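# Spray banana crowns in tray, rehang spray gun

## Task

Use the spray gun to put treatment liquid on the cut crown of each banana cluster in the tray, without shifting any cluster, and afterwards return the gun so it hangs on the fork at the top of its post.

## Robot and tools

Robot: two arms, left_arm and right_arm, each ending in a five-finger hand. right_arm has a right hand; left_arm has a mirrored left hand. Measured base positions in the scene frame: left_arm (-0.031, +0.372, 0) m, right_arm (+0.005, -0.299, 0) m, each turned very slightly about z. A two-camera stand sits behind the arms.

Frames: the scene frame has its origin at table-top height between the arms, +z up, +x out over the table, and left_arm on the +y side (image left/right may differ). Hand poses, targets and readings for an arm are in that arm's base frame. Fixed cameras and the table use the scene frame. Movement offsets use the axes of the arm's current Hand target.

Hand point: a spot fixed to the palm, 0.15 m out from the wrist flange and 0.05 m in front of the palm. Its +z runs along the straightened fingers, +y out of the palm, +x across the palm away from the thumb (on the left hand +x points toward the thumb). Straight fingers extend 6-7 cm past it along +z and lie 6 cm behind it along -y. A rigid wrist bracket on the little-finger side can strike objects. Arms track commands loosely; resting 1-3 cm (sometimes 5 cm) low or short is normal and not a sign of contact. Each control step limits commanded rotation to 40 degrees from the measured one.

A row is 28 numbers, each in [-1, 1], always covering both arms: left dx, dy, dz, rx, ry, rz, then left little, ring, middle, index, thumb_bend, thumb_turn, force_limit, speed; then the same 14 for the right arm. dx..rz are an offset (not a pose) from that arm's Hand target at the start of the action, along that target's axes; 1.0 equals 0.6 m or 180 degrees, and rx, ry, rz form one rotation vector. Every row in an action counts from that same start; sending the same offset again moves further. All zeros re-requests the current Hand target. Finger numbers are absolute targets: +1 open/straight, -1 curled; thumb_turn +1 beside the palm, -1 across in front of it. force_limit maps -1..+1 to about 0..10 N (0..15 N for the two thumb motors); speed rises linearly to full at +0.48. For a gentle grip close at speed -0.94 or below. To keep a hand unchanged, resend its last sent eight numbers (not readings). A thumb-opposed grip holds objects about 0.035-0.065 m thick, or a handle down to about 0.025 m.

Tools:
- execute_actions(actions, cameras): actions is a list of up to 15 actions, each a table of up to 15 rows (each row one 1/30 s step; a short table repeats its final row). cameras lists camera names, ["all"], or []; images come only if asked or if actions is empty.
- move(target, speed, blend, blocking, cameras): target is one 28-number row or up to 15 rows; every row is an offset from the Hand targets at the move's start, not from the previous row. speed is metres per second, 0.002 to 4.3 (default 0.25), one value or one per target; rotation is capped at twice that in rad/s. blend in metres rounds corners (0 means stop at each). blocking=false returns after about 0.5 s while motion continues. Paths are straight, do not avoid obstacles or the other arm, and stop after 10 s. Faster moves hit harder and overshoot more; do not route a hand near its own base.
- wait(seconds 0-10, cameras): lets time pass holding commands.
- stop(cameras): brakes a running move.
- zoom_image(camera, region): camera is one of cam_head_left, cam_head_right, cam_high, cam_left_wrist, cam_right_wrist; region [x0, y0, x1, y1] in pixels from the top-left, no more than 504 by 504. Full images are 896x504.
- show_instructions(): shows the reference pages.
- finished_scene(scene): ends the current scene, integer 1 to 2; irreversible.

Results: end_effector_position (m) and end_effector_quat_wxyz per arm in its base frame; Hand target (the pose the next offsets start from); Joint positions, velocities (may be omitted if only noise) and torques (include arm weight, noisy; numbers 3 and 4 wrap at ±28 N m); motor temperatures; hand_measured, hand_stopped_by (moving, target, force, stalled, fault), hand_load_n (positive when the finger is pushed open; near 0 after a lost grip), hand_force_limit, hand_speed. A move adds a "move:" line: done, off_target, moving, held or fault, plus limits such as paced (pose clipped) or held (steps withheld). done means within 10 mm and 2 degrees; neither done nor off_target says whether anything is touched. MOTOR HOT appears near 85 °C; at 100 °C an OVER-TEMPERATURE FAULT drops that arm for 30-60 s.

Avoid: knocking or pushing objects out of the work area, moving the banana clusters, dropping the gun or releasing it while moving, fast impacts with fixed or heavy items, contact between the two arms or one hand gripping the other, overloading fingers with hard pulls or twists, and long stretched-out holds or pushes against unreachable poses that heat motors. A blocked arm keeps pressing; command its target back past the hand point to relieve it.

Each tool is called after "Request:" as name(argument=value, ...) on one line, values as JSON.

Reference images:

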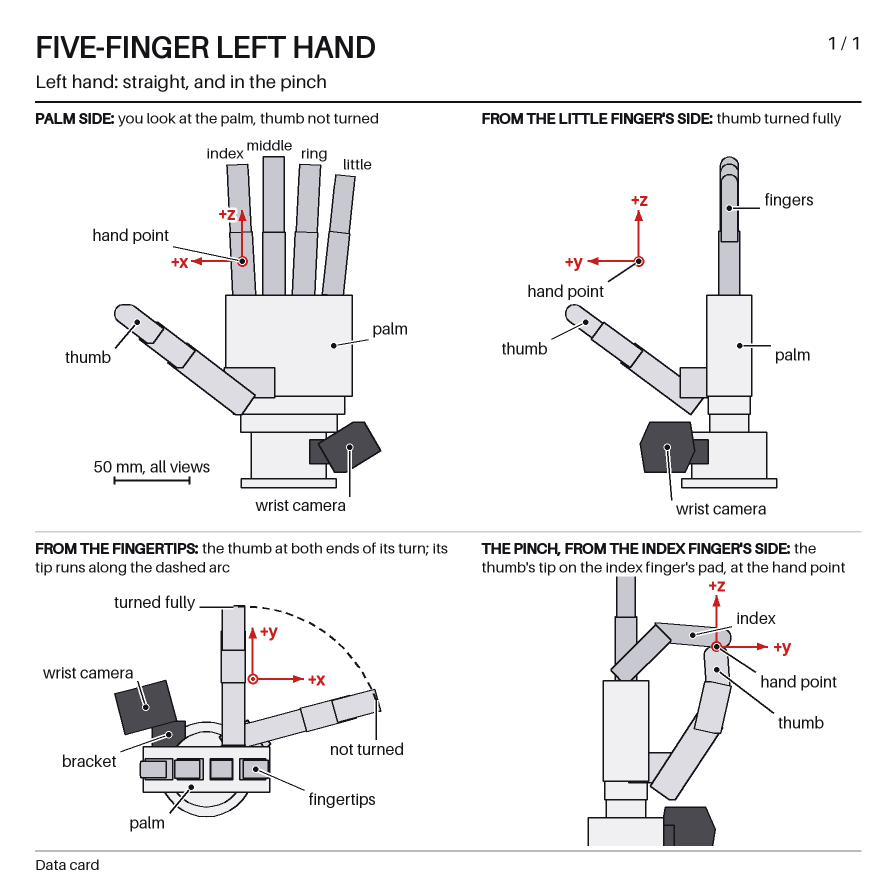

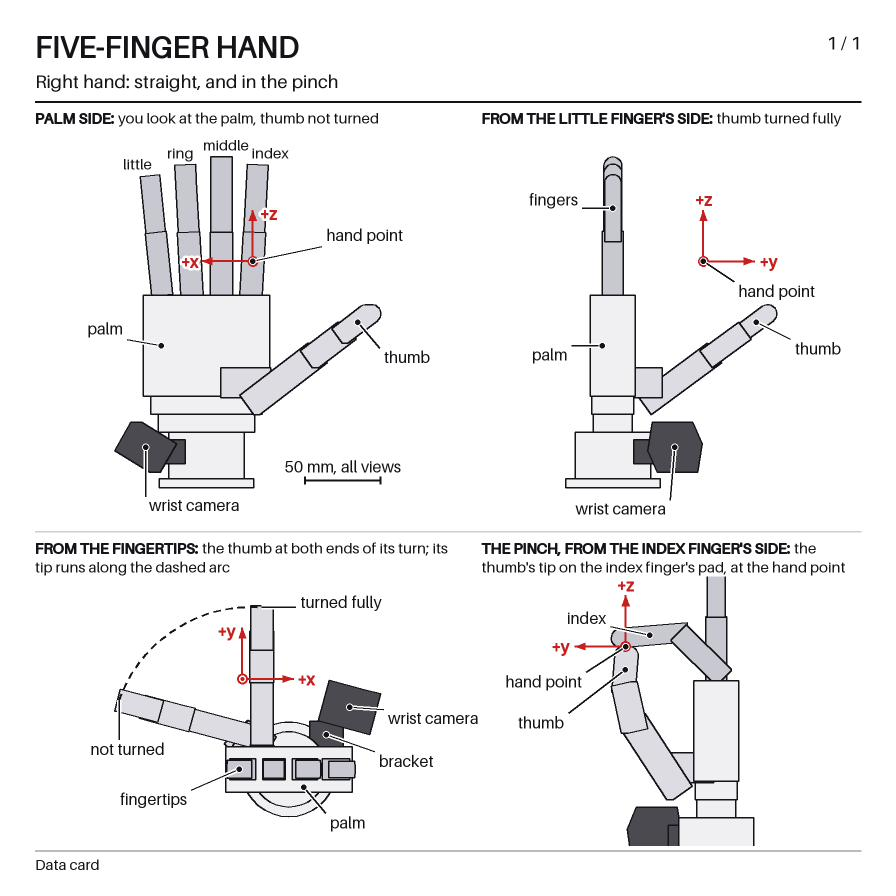

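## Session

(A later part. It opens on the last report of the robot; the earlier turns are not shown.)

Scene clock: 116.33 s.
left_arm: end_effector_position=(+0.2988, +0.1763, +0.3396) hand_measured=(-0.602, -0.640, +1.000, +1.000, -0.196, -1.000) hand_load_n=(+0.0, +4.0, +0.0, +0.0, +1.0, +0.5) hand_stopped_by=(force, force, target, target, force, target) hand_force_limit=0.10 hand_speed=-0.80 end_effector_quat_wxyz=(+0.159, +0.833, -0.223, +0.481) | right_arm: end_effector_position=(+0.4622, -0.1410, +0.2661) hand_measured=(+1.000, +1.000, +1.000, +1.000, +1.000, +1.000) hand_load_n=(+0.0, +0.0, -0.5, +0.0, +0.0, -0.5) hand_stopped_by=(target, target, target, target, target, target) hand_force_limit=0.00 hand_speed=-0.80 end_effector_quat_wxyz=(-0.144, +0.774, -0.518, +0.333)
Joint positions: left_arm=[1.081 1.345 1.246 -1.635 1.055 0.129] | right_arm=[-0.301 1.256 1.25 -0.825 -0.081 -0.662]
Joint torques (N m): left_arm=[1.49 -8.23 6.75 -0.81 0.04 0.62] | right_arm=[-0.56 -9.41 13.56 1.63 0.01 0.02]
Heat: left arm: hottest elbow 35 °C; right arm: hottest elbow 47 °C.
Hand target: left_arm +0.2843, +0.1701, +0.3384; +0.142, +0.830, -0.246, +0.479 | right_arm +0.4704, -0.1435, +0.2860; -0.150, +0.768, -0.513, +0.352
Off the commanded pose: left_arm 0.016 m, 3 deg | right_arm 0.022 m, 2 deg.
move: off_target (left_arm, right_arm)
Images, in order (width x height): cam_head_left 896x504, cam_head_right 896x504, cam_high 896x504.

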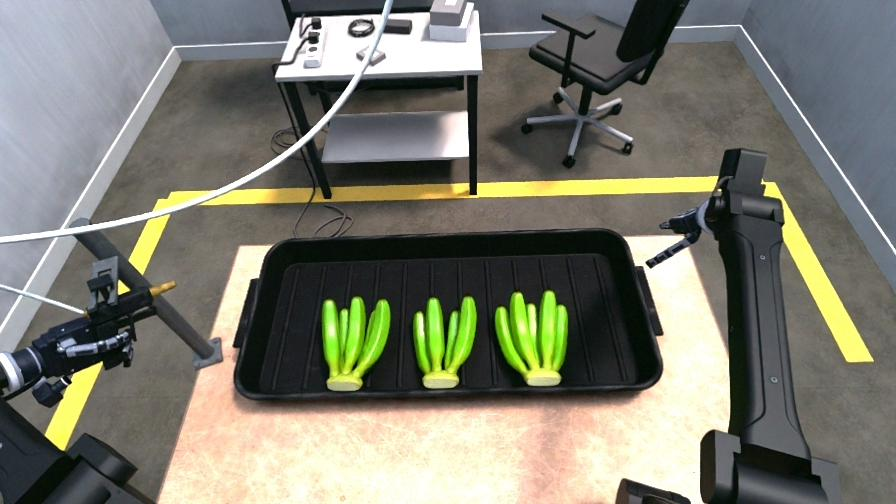

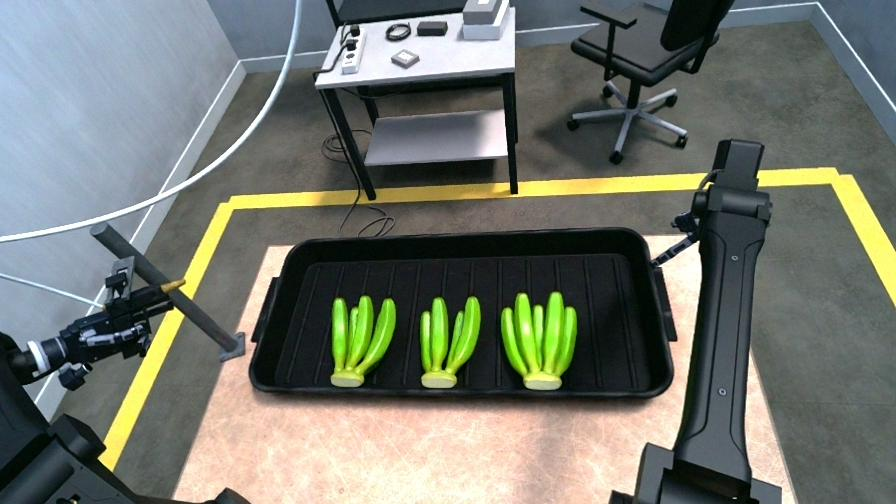

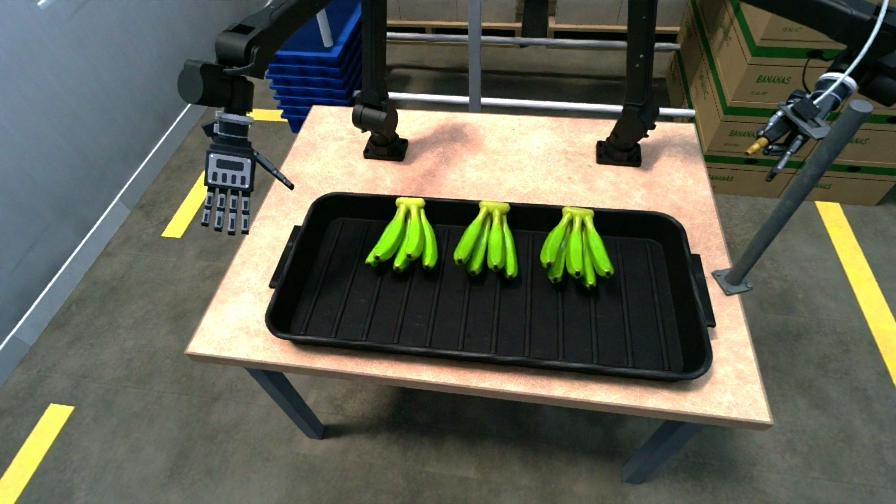

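Request:
move(target=[-0.0303,0.0671,-0.0393,0.029,0,-0.0167,-0.98,-0.98,1,1,-0.98,-1,0.1,-0.8,0,0,0,0,0,0,1,1,1,1,1,1,0,-0.8], speed=0.05, cameras=["cam_head_left","cam_high","cam_head_right"])

Request:
zoom_image(camera="cam_head_left", region=[50, 250, 170, 370])

Request:
zoom_image(camera="cam_high", region=[740, 60, 860, 180])

Request:
zoom_image(camera="cam_head_right", region=[70, 250, 190, 370])

Scene clock: 118.57 s.
left_arm: end_effector_position=(+0.2714, +0.1675, +0.3434) hand_measured=(-0.602, -0.640, +1.000, +1.000, -0.194, -1.000) hand_load_n=(+0.0, +10.0, +0.0, +0.0, +9.0, +6.0) hand_stopped_by=(force, force, target, target, force, target) hand_force_limit=0.10 hand_speed=-0.80 end_effector_quat_wxyz=(+0.162, +0.841, -0.146, +0.495) | right_arm: end_effector_position=(+0.4622, -0.1410, +0.2661) hand_measured=(+1.000, +1.000, +1.000, +1.000, +1.000, +1.000) hand_load_n=(+0.0, +0.0, +0.0, +0.0, +0.0, +0.0) hand_stopped_by=(target, target, target, target, target, target) hand_force_limit=0.00 hand_speed=-0.80 end_effector_quat_wxyz=(-0.144, +0.774, -0.518, +0.333)
Joint positions: left_arm=[1.174 1.243 1.136 -1.636 1.089 0.05] | right_arm=[-0.301 1.256 1.25 -0.825 -0.081 -0.662]
Joint torques (N m): left_arm=[4.01 -9.76 5.46 -1.5 -1.38 1.46] | right_arm=[-0.5 -9.47 13.56 1.63 0.01 0.02]
Heat: left arm: hottest elbow 35 °C; right arm: hottest elbow 47 °C.
Hand target: left_arm +0.2376, +0.1523, +0.3345; +0.116, +0.842, -0.202, +0.486 | right_arm +0.4704, -0.1435, +0.2860; -0.150, +0.768, -0.513, +0.352
Off the commanded pose: left_arm 0.038 m, 8 deg | right_arm 0.022 m, 2 deg.
move: off_target (left_arm, right_arm)
Images, in order (width x height): cam_head_left 896x504, cam_head_right 896x504, cam_high 896x504.

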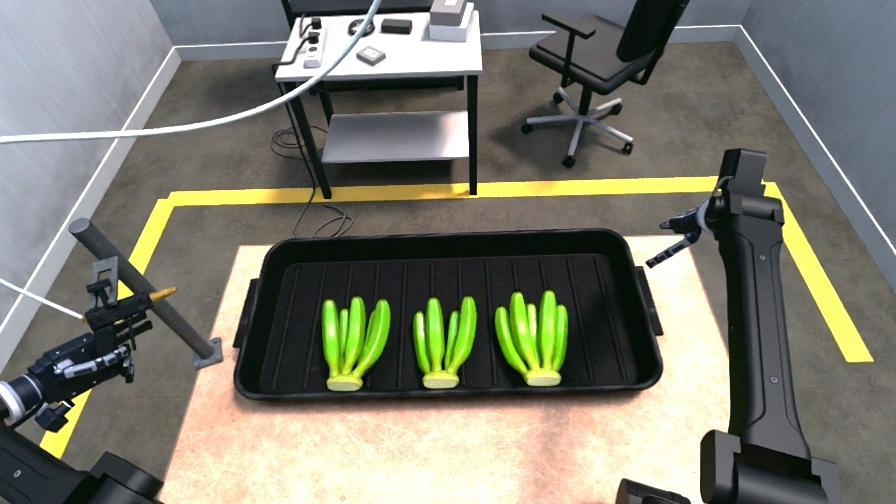

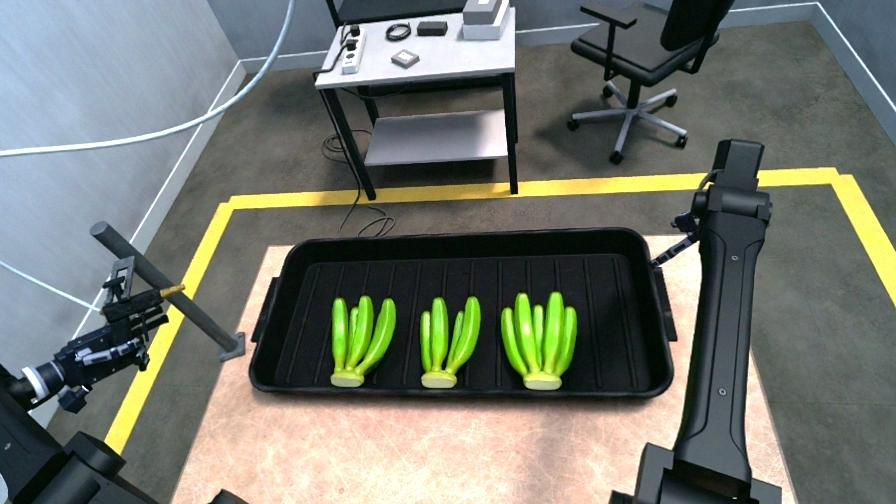

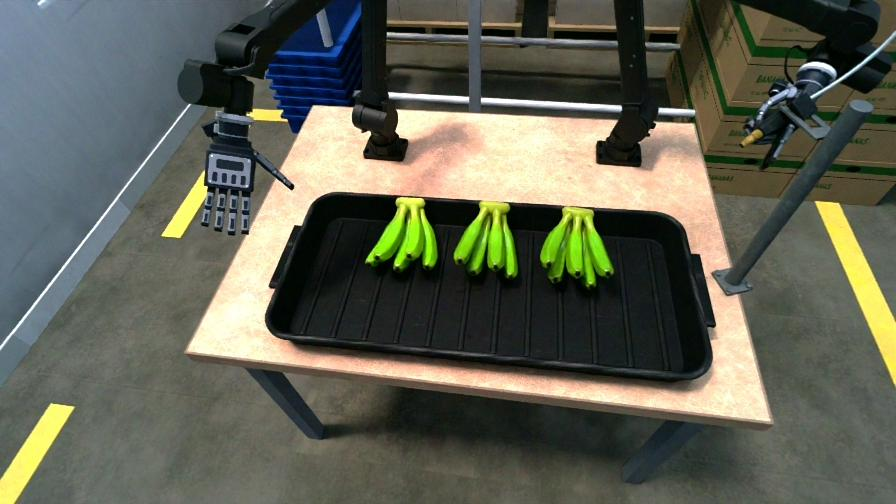

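Scaled by 4.200 from the camera's 896x504 image, which has a finer 1280x720 frame.

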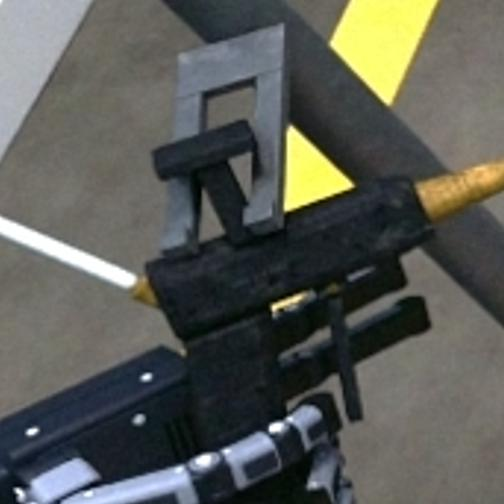

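Scaled by 4.200 from the camera's 896x504 image, which has a finer 1280x720 frame.

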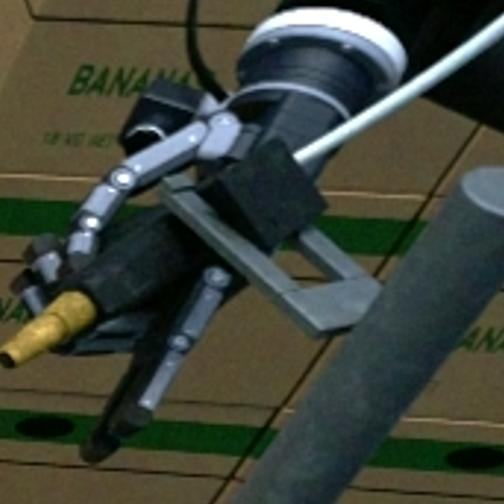

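Scaled by 4.200 from the camera's 896x504 image, which has a finer 1280x720 frame.

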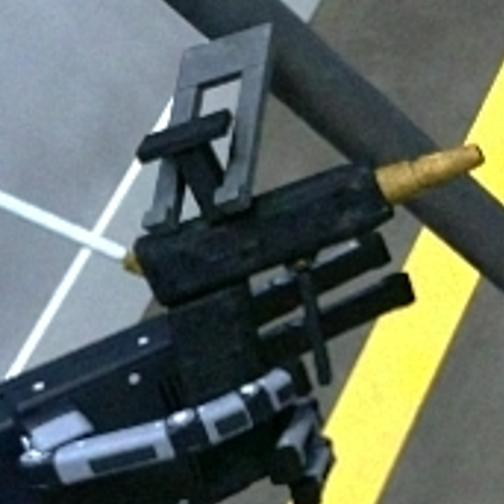

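Request:
move(target=[0.0485,-0.116,0.0923,-0.029,0,0.0167,-0.98,-0.98,1,1,-0.98,-1,0.1,-0.8,0,0,0,0,0,0,1,1,1,1,1,1,0,-0.8], speed=0.06, cameras=["cam_head_left","cam_high","cam_head_right"])

Request:
zoom_image(camera="cam_head_left", region=[50, 250, 170, 370])

Request:
zoom_image(camera="cam_high", region=[740, 60, 860, 180])

Request:
zoom_image(camera="cam_head_right", region=[70, 250, 190, 370])

Scene clock: 121.50 s.
left_arm: end_effector_position=(+0.3134, +0.1845, +0.3215) hand_measured=(-0.602, -0.640, +1.000, +1.000, -0.198, -1.000) hand_load_n=(+0.0, +5.5, +0.0, +0.0, -3.5, -2.0) hand_stopped_by=(force, force, target, target, force, target) hand_force_limit=0.10 hand_speed=-0.80 end_effector_quat_wxyz=(+0.152, +0.836, -0.225, +0.476) | right_arm: end_effector_position=(+0.4622, -0.1410, +0.2661) hand_measured=(+1.000, +1.000, +1.000, +1.000, +1.000, +1.000) hand_load_n=(+0.0, +0.0, +0.0, +0.0, +0.0, +0.0) hand_stopped_by=(target, target, target, target, target, target) hand_force_limit=0.00 hand_speed=-0.80 end_effector_quat_wxyz=(-0.144, +0.774, -0.518, +0.333)
Joint positions: left_arm=[1.056 1.369 1.233 -1.531 1.044 0.066] | right_arm=[-0.301 1.256 1.25 -0.825 -0.081 -0.662]
Joint torques (N m): left_arm=[-1.79 -5.66 11.59 0.29 0.85 -0.08] | right_arm=[-0.56 -9.47 13.56 1.65 0.01 0.02]
Heat: left arm: hottest elbow 35 °C; right arm: hottest elbow 47 °C.
Hand target: left_arm +0.3250, +0.1861, +0.3320; +0.142, +0.830, -0.246, +0.479 | right_arm +0.4704, -0.1435, +0.2860; -0.150, +0.768, -0.513, +0.352
Off the commanded pose: left_arm 0.016 m, 3 deg | right_arm 0.022 m, 2 deg.
move: off_target (left_arm, right_arm)
Images, in order (width x height): cam_head_left 896x504, cam_head_right 896x504, cam_high 896x504.

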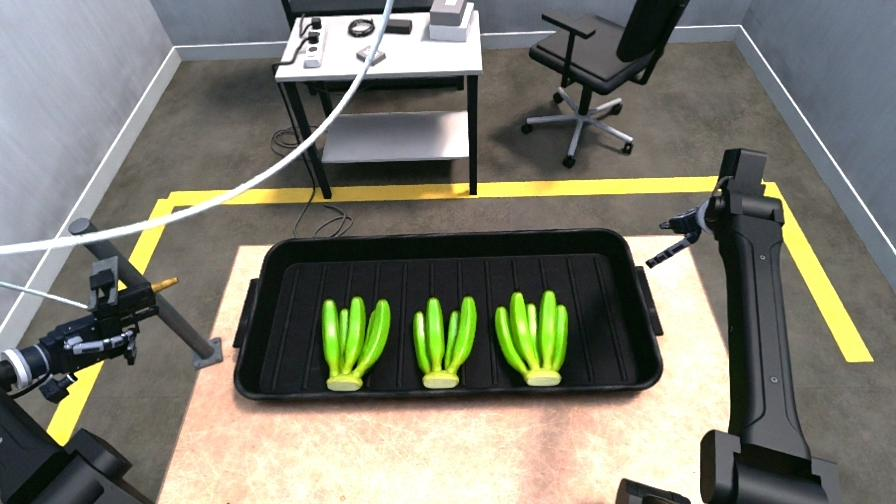

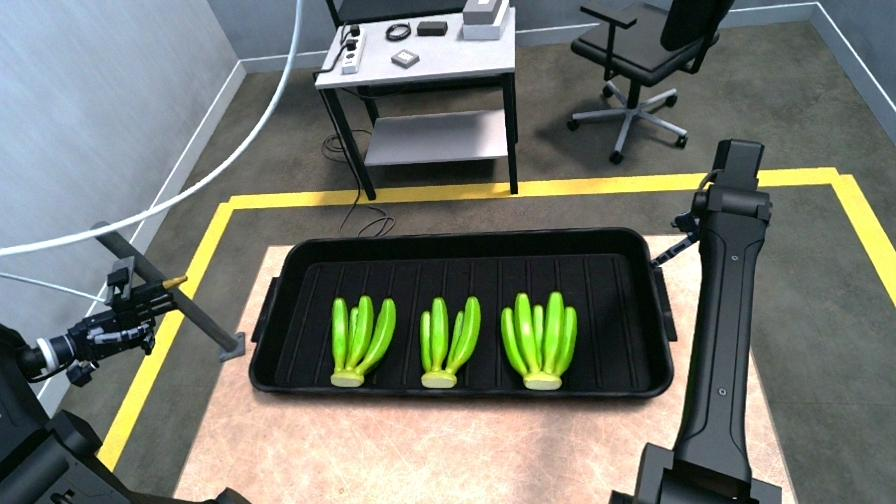

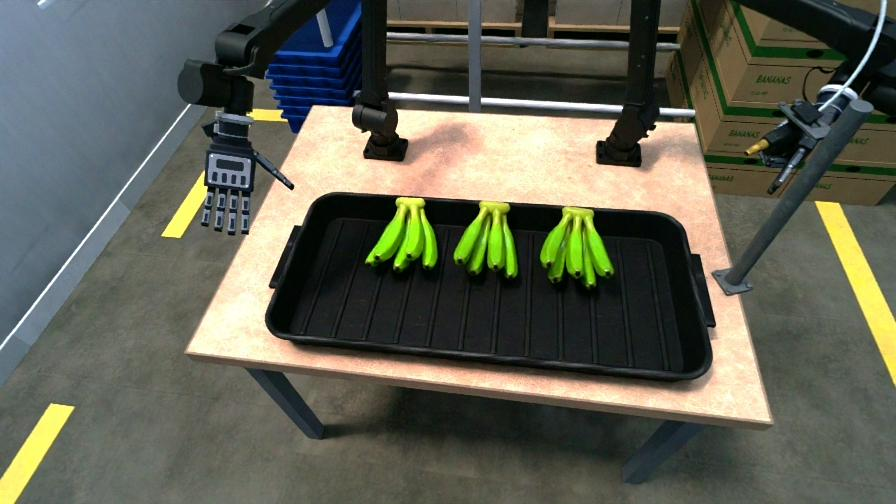

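Scaled by 4.200 from the camera's 896x504 image, which has a finer 1280x720 frame.

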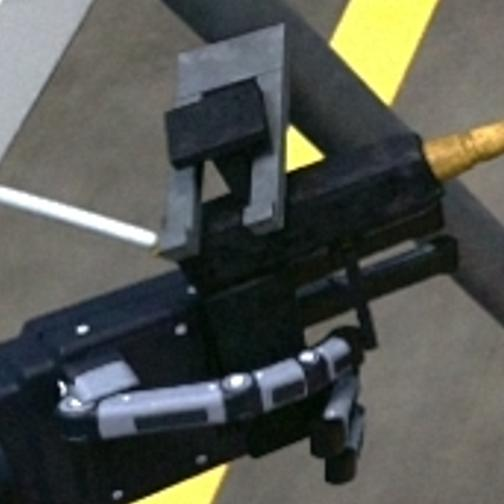

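Scaled by 4.200 from the camera's 896x504 image, which has a finer 1280x720 frame.

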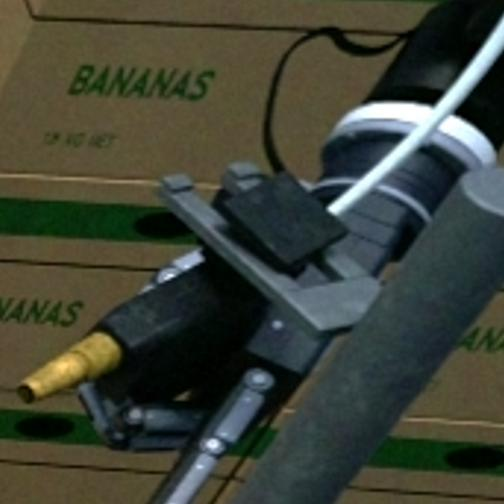

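Scaled by 4.200 from the camera's 896x504 image, which has a finer 1280x720 frame.

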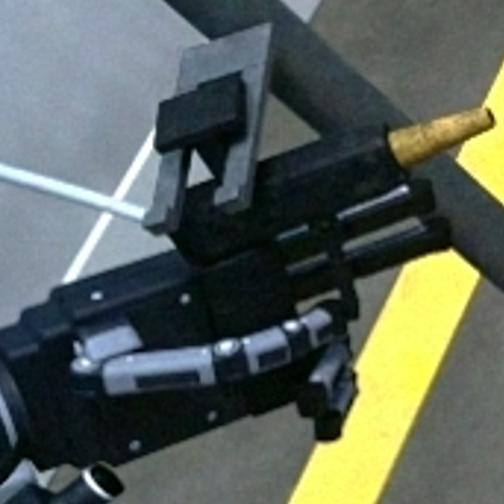

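Request:
move(target=[0,0,0,0,0,0,1,1,1,1,1,-1,0.1,-0.2,0,0,0,0,0,0,1,1,1,1,1,1,0,-0.8], cameras=["cam_head_left","cam_high","cam_head_right"])

Request:
zoom_image(camera="cam_head_left", region=[50, 250, 170, 370])

Request:
zoom_image(camera="cam_high", region=[740, 60, 860, 180])

Request:
zoom_image(camera="cam_head_right", region=[70, 250, 190, 370])

Scene clock: 123.23 s.
left_arm: end_effector_position=(+0.3181, +0.1789, +0.3240) hand_measured=(+1.000, +1.000, +1.000, +1.000, +1.000, -1.000) hand_load_n=(+0.0, +0.0, +0.0, +0.0, +0.0, +0.0) hand_stopped_by=(target, target, target, target, target, target) hand_force_limit=0.10 hand_speed=-0.20 end_effector_quat_wxyz=(+0.154, +0.833, -0.235, +0.476) | right_arm: end_effector_position=(+0.4622, -0.1410, +0.2661) hand_measured=(+1.000, +1.000, +1.000, +1.000, +1.000, +1.000) hand_load_n=(+0.0, +0.0, +0.0, +0.0, +0.0, +0.0) hand_stopped_by=(target, target, target, target, target, target) hand_force_limit=0.00 hand_speed=-0.80 end_effector_quat_wxyz=(-0.144, +0.774, -0.518, +0.333)
Joint positions: left_arm=[1.034 1.369 1.24 -1.531 1.046 0.066] | right_arm=[-0.301 1.256 1.25 -0.825 -0.081 -0.662]
Joint torques (N m): left_arm=[-0.15 -5.6 11.11 0.31 0.73 -0.08] | right_arm=[-0.5 -9.47 13.56 1.65 0.01 0.02]
Heat: left arm: hottest elbow 35 °C; right arm: hottest elbow 47 °C.
Hand target: left_arm +0.3250, +0.1861, +0.3320; +0.142, +0.830, -0.246, +0.479 | right_arm +0.4704, -0.1435, +0.2860; -0.150, +0.768, -0.513, +0.352
Off the commanded pose: left_arm 0.013 m, 2 deg | right_arm 0.022 m, 2 deg.
move: off_target (left_arm, right_arm)
Images, in order (width x height): cam_head_left 896x504, cam_head_right 896x504, cam_high 896x504.

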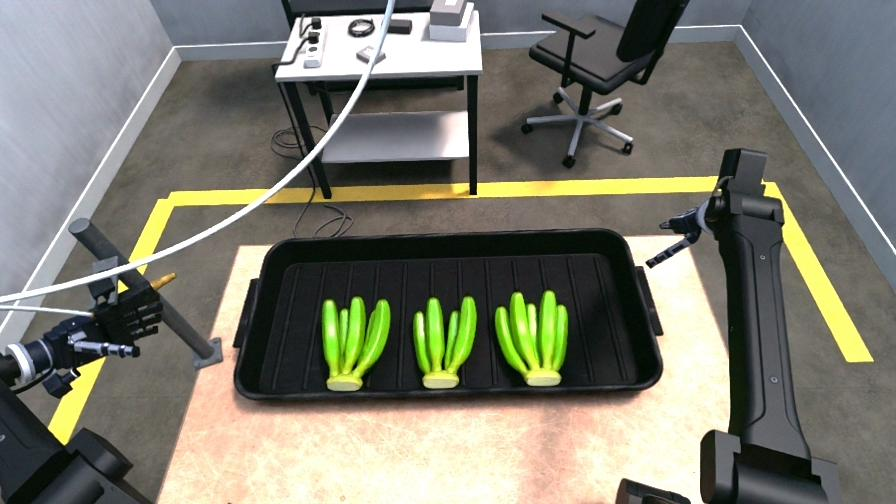

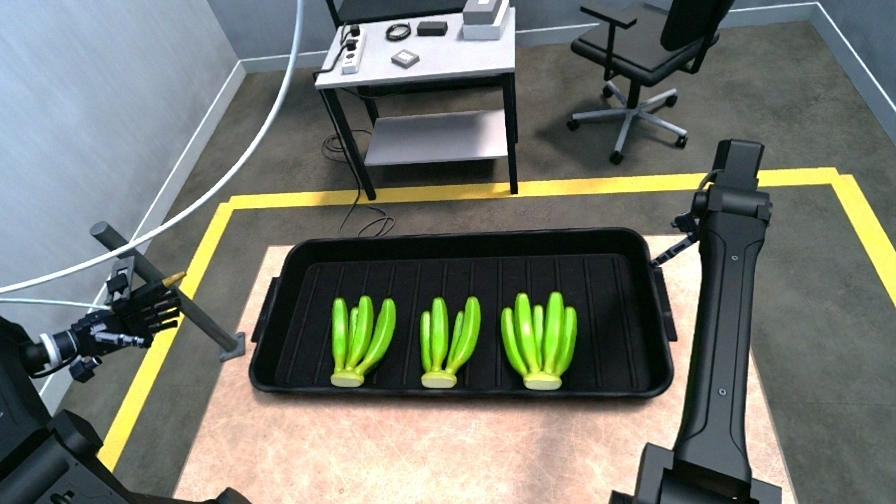

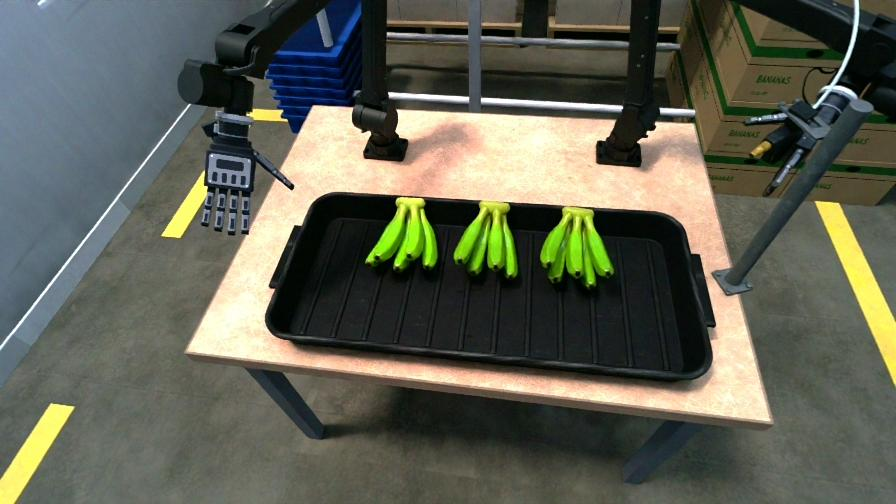

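Scaled by 4.200 from the camera's 896x504 image, which has a finer 1280x720 frame.

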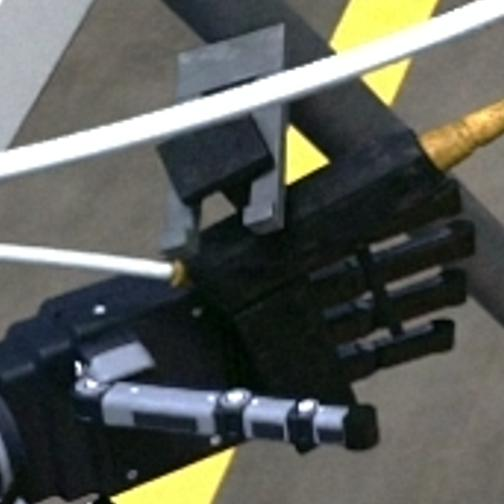

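Scaled by 4.200 from the camera's 896x504 image, which has a finer 1280x720 frame.

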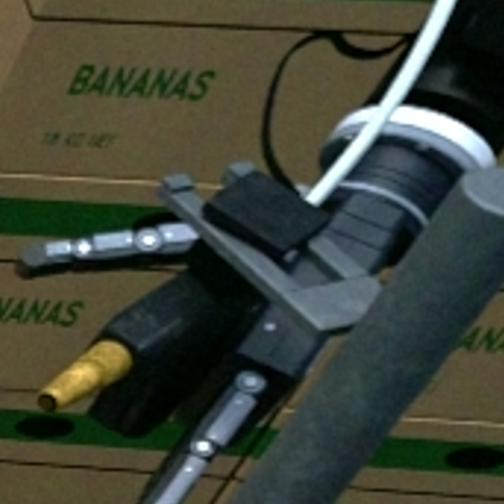

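Scaled by 4.200 from the camera's 896x504 image, which has a finer 1280x720 frame.

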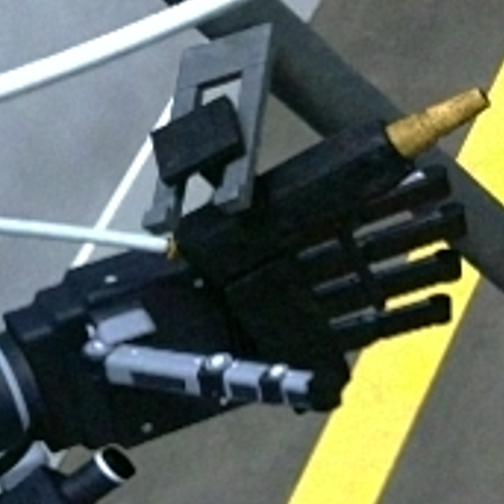

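Request:
move(target=[0,-0.02,0,0,0,0,1,1,1,1,1,-1,0.1,-0.2,0,0,0,0,0,0,1,1,1,1,1,1,0,-0.8], speed=0.05, cameras=["cam_head_left","cam_high","cam_head_right"])

Request:
zoom_image(camera="cam_head_left", region=[50, 250, 170, 370])

Request:
zoom_image(camera="cam_high", region=[740, 60, 860, 180])

Request:
zoom_image(camera="cam_head_right", region=[70, 250, 190, 370])

Scene clock: 124.57 s.
left_arm: end_effector_position=(+0.3230, +0.1871, +0.3261) hand_measured=(+1.000, +1.000, +1.000, +1.000, +1.000, -1.000) hand_load_n=(+0.0, +0.0, +0.0, +0.0, +0.0, +0.0) hand_stopped_by=(target, target, target, target, target, target) hand_force_limit=0.10 hand_speed=-0.20 end_effector_quat_wxyz=(+0.151, +0.833, -0.237, +0.477) | right_arm: end_effector_position=(+0.4622, -0.1410, +0.2661) hand_measured=(+1.000, +1.000, +1.000, +1.000, +1.000, +1.000) hand_load_n=(+0.0, +0.0, +0.0, +0.0, +0.0, +0.0) hand_stopped_by=(target, target, target, target, target, target) hand_force_limit=0.00 hand_speed=-0.80 end_effector_quat_wxyz=(-0.144, +0.774, -0.518, +0.333)
Joint positions: left_arm=[1.034 1.391 1.268 -1.531 1.046 0.066] | right_arm=[-0.301 1.256 1.25 -0.825 -0.081 -0.662]
Joint torques (N m): left_arm=[-0.26 -5.3 11.43 0.36 0.73 -0.09] | right_arm=[-0.5 -9.47 13.57 1.65 0.01 0.02]
Heat: left arm: hottest elbow 35 °C; right arm: hottest elbow 47 °C.
Hand target: left_arm +0.3315, +0.1961, +0.3321; +0.142, +0.830, -0.246, +0.479 | right_arm +0.4704, -0.1435, +0.2860; -0.150, +0.768, -0.513, +0.352
Off the commanded pose: left_arm 0.014 m, 2 deg | right_arm 0.022 m, 2 deg.
move: off_target (left_arm, right_arm)
Images, in order (width x height): cam_head_left 896x504, cam_head_right 896x504, cam_high 896x504.

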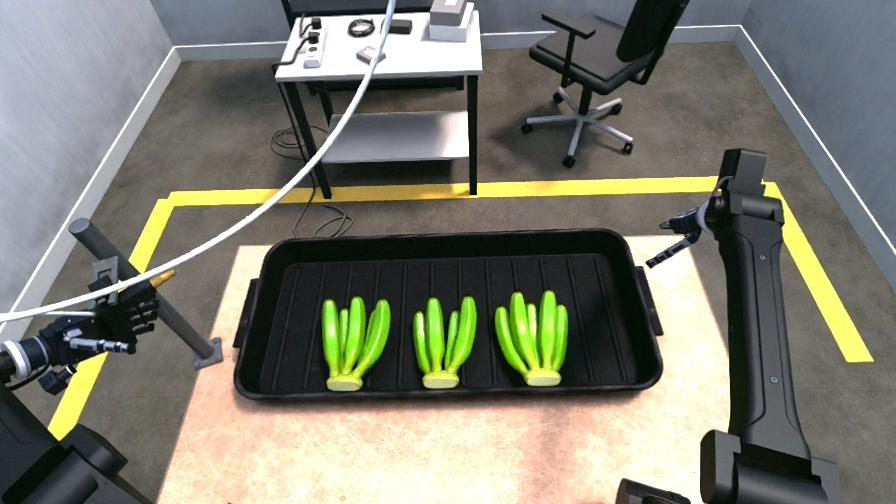

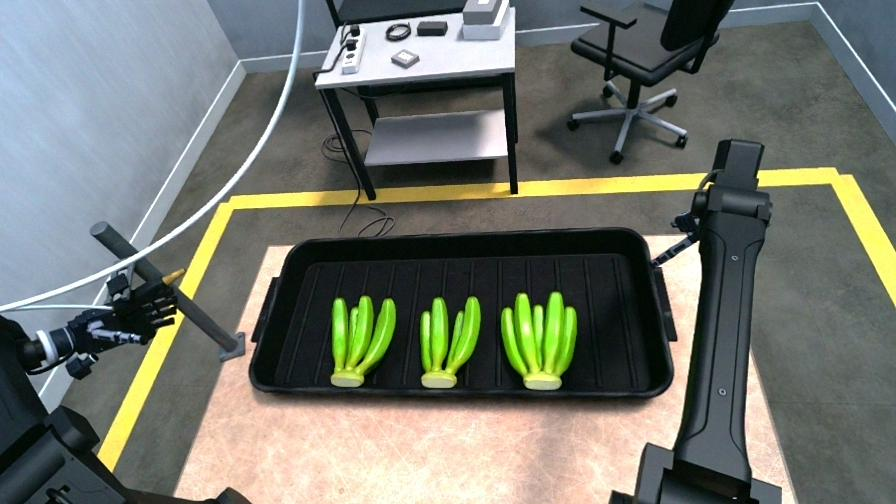

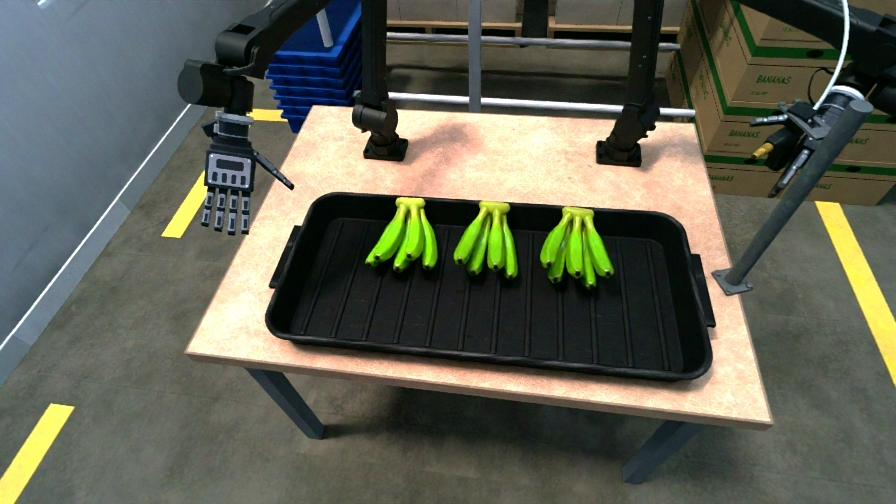

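Scaled by 4.200 from the camera's 896x504 image, which has a finer 1280x720 frame.

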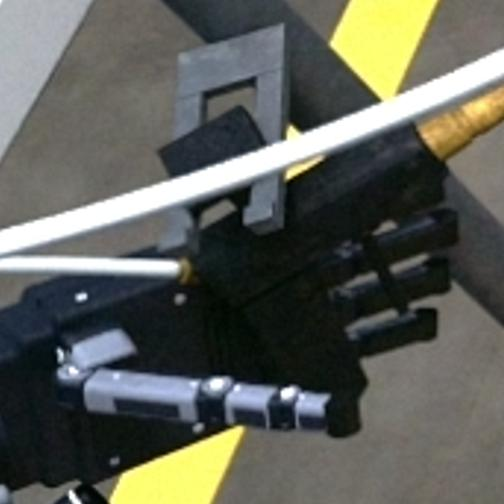

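Scaled by 4.200 from the camera's 896x504 image, which has a finer 1280x720 frame.

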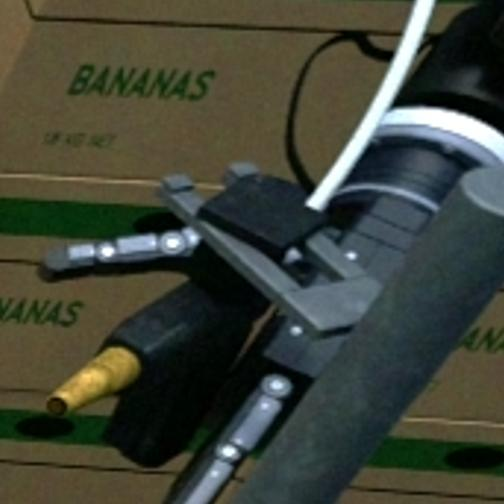

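Scaled by 4.200 from the camera's 896x504 image, which has a finer 1280x720 frame.

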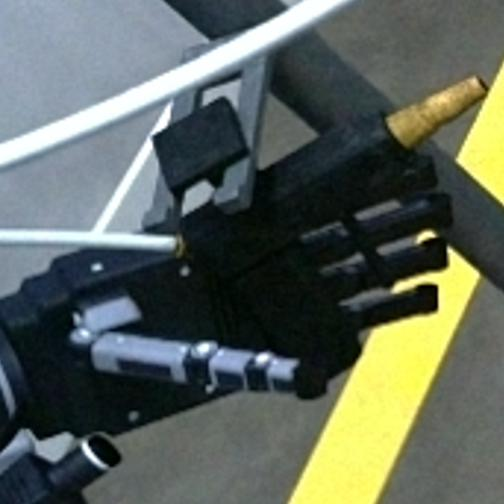

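Request:
move(target=[[0,0,0,0,0,0,1,1,1,1,-1,-1,0.1,-0.7,0,0,0,0,0,0,1,1,1,1,1,1,0,-0.8],[0,0,0,0,0,0,-1,-1,1,1,-1,-1,0.4,-0.7,0,0,0,0,0,0,1,1,1,1,1,1,0,-0.8]], cameras=["cam_head_left","cam_high","cam_head_right"])

Request:
zoom_image(camera="cam_head_left", region=[50, 250, 170, 370])

Request:
zoom_image(camera="cam_high", region=[740, 60, 860, 180])

Request:
zoom_image(camera="cam_head_right", region=[70, 250, 190, 370])

Scene clock: 130.40 s.
left_arm: end_effector_position=(+0.3225, +0.1879, +0.3261) hand_measured=(-0.712, -0.684, +1.000, +1.000, -0.220, -1.000) hand_load_n=(+8.0, +3.5, +0.0, +0.0, +2.5, -2.0) hand_stopped_by=(force, force, target, target, force, target) hand_force_limit=0.40 hand_speed=-0.70 end_effector_quat_wxyz=(+0.149, +0.830, -0.240, +0.481) | right_arm: end_effector_position=(+0.4622, -0.1410, +0.2661) hand_measured=(+1.000, +1.000, +1.000, +1.000, +1.000, +1.000) hand_load_n=(+0.0, +0.0, +0.0, +0.0, +0.0, +0.0) hand_stopped_by=(target, target, target, target, target, target) hand_force_limit=0.00 hand_speed=-0.80 end_effector_quat_wxyz=(-0.144, +0.774, -0.518, +0.333)
Joint positions: left_arm=[1.037 1.392 1.268 -1.531 1.052 0.079] | right_arm=[-0.301 1.256 1.25 -0.825 -0.081 -0.662]
Joint torques (N m): left_arm=[-0.38 -5.42 11.3 0.36 0.53 -0.22] | right_arm=[-0.56 -9.47 13.57 1.65 0.01 0.02]
Heat: left arm: hottest elbow 36 °C; right arm: hottest elbow 47 °C.
Hand target: left_arm +0.3315, +0.1961, +0.3321; +0.142, +0.830, -0.246, +0.480 | right_arm +0.4704, -0.1435, +0.2860; -0.150, +0.768, -0.513, +0.352
Off the commanded pose: left_arm 0.014 m, 1 deg | right_arm 0.022 m, 2 deg.
move: off_target (left_arm, right_arm); target 2's new numbers were sent with left_arm's hand 0.014 m and 2 deg from that target
Images, in order (width x height): cam_head_left 896x504, cam_head_right 896x504, cam_high 896x504.

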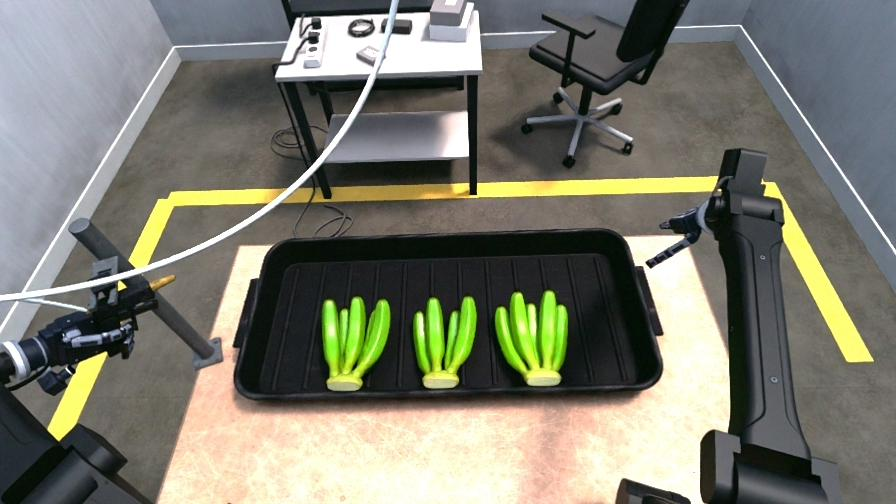

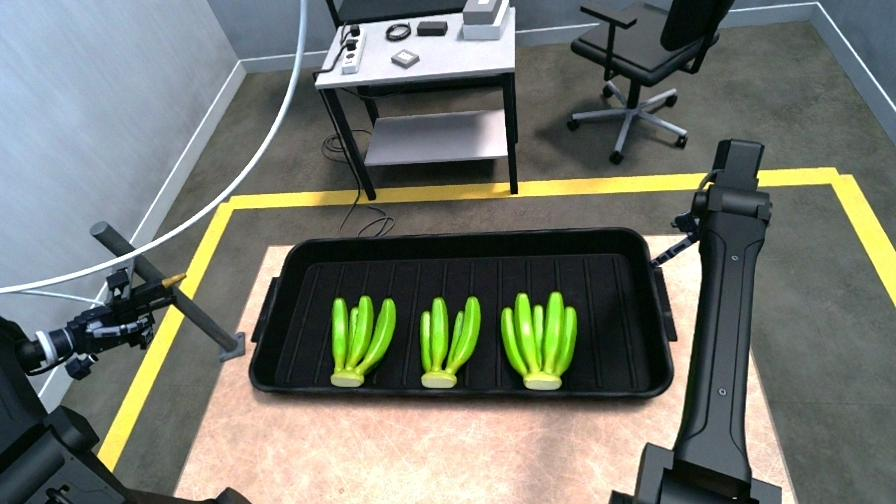

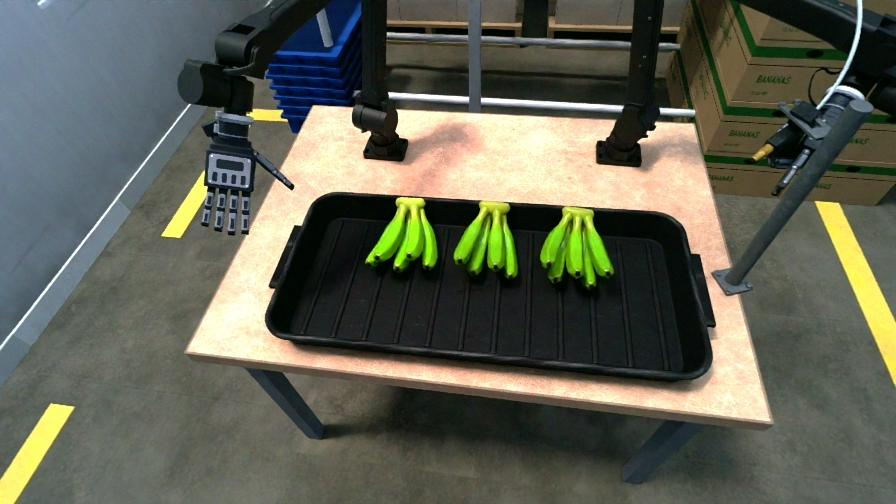

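Scaled by 4.200 from the camera's 896x504 image, which has a finer 1280x720 frame.

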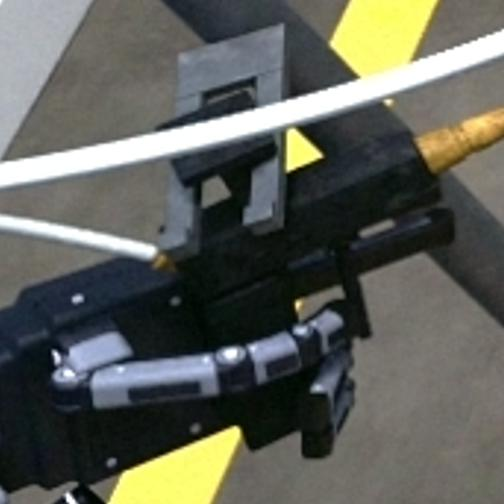

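Scaled by 4.200 from the camera's 896x504 image, which has a finer 1280x720 frame.

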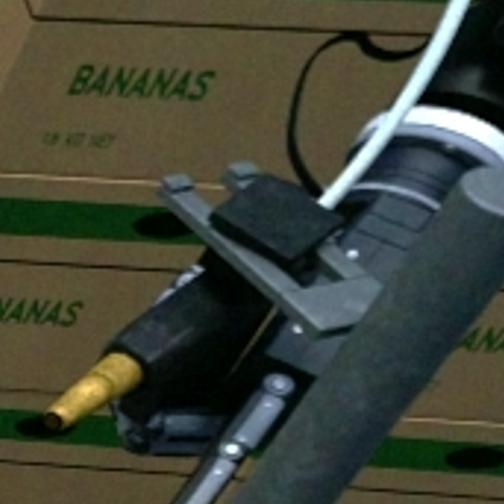

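Scaled by 4.200 from the camera's 896x504 image, which has a finer 1280x720 frame.

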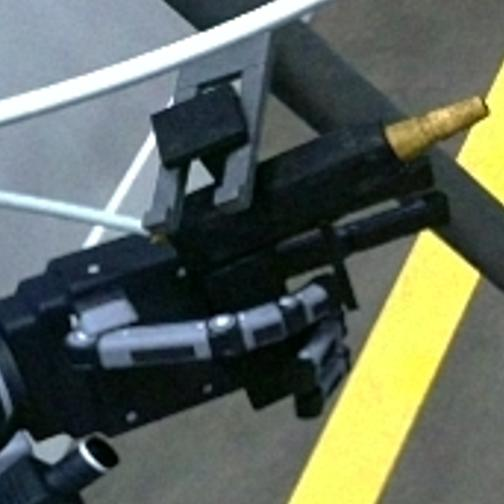

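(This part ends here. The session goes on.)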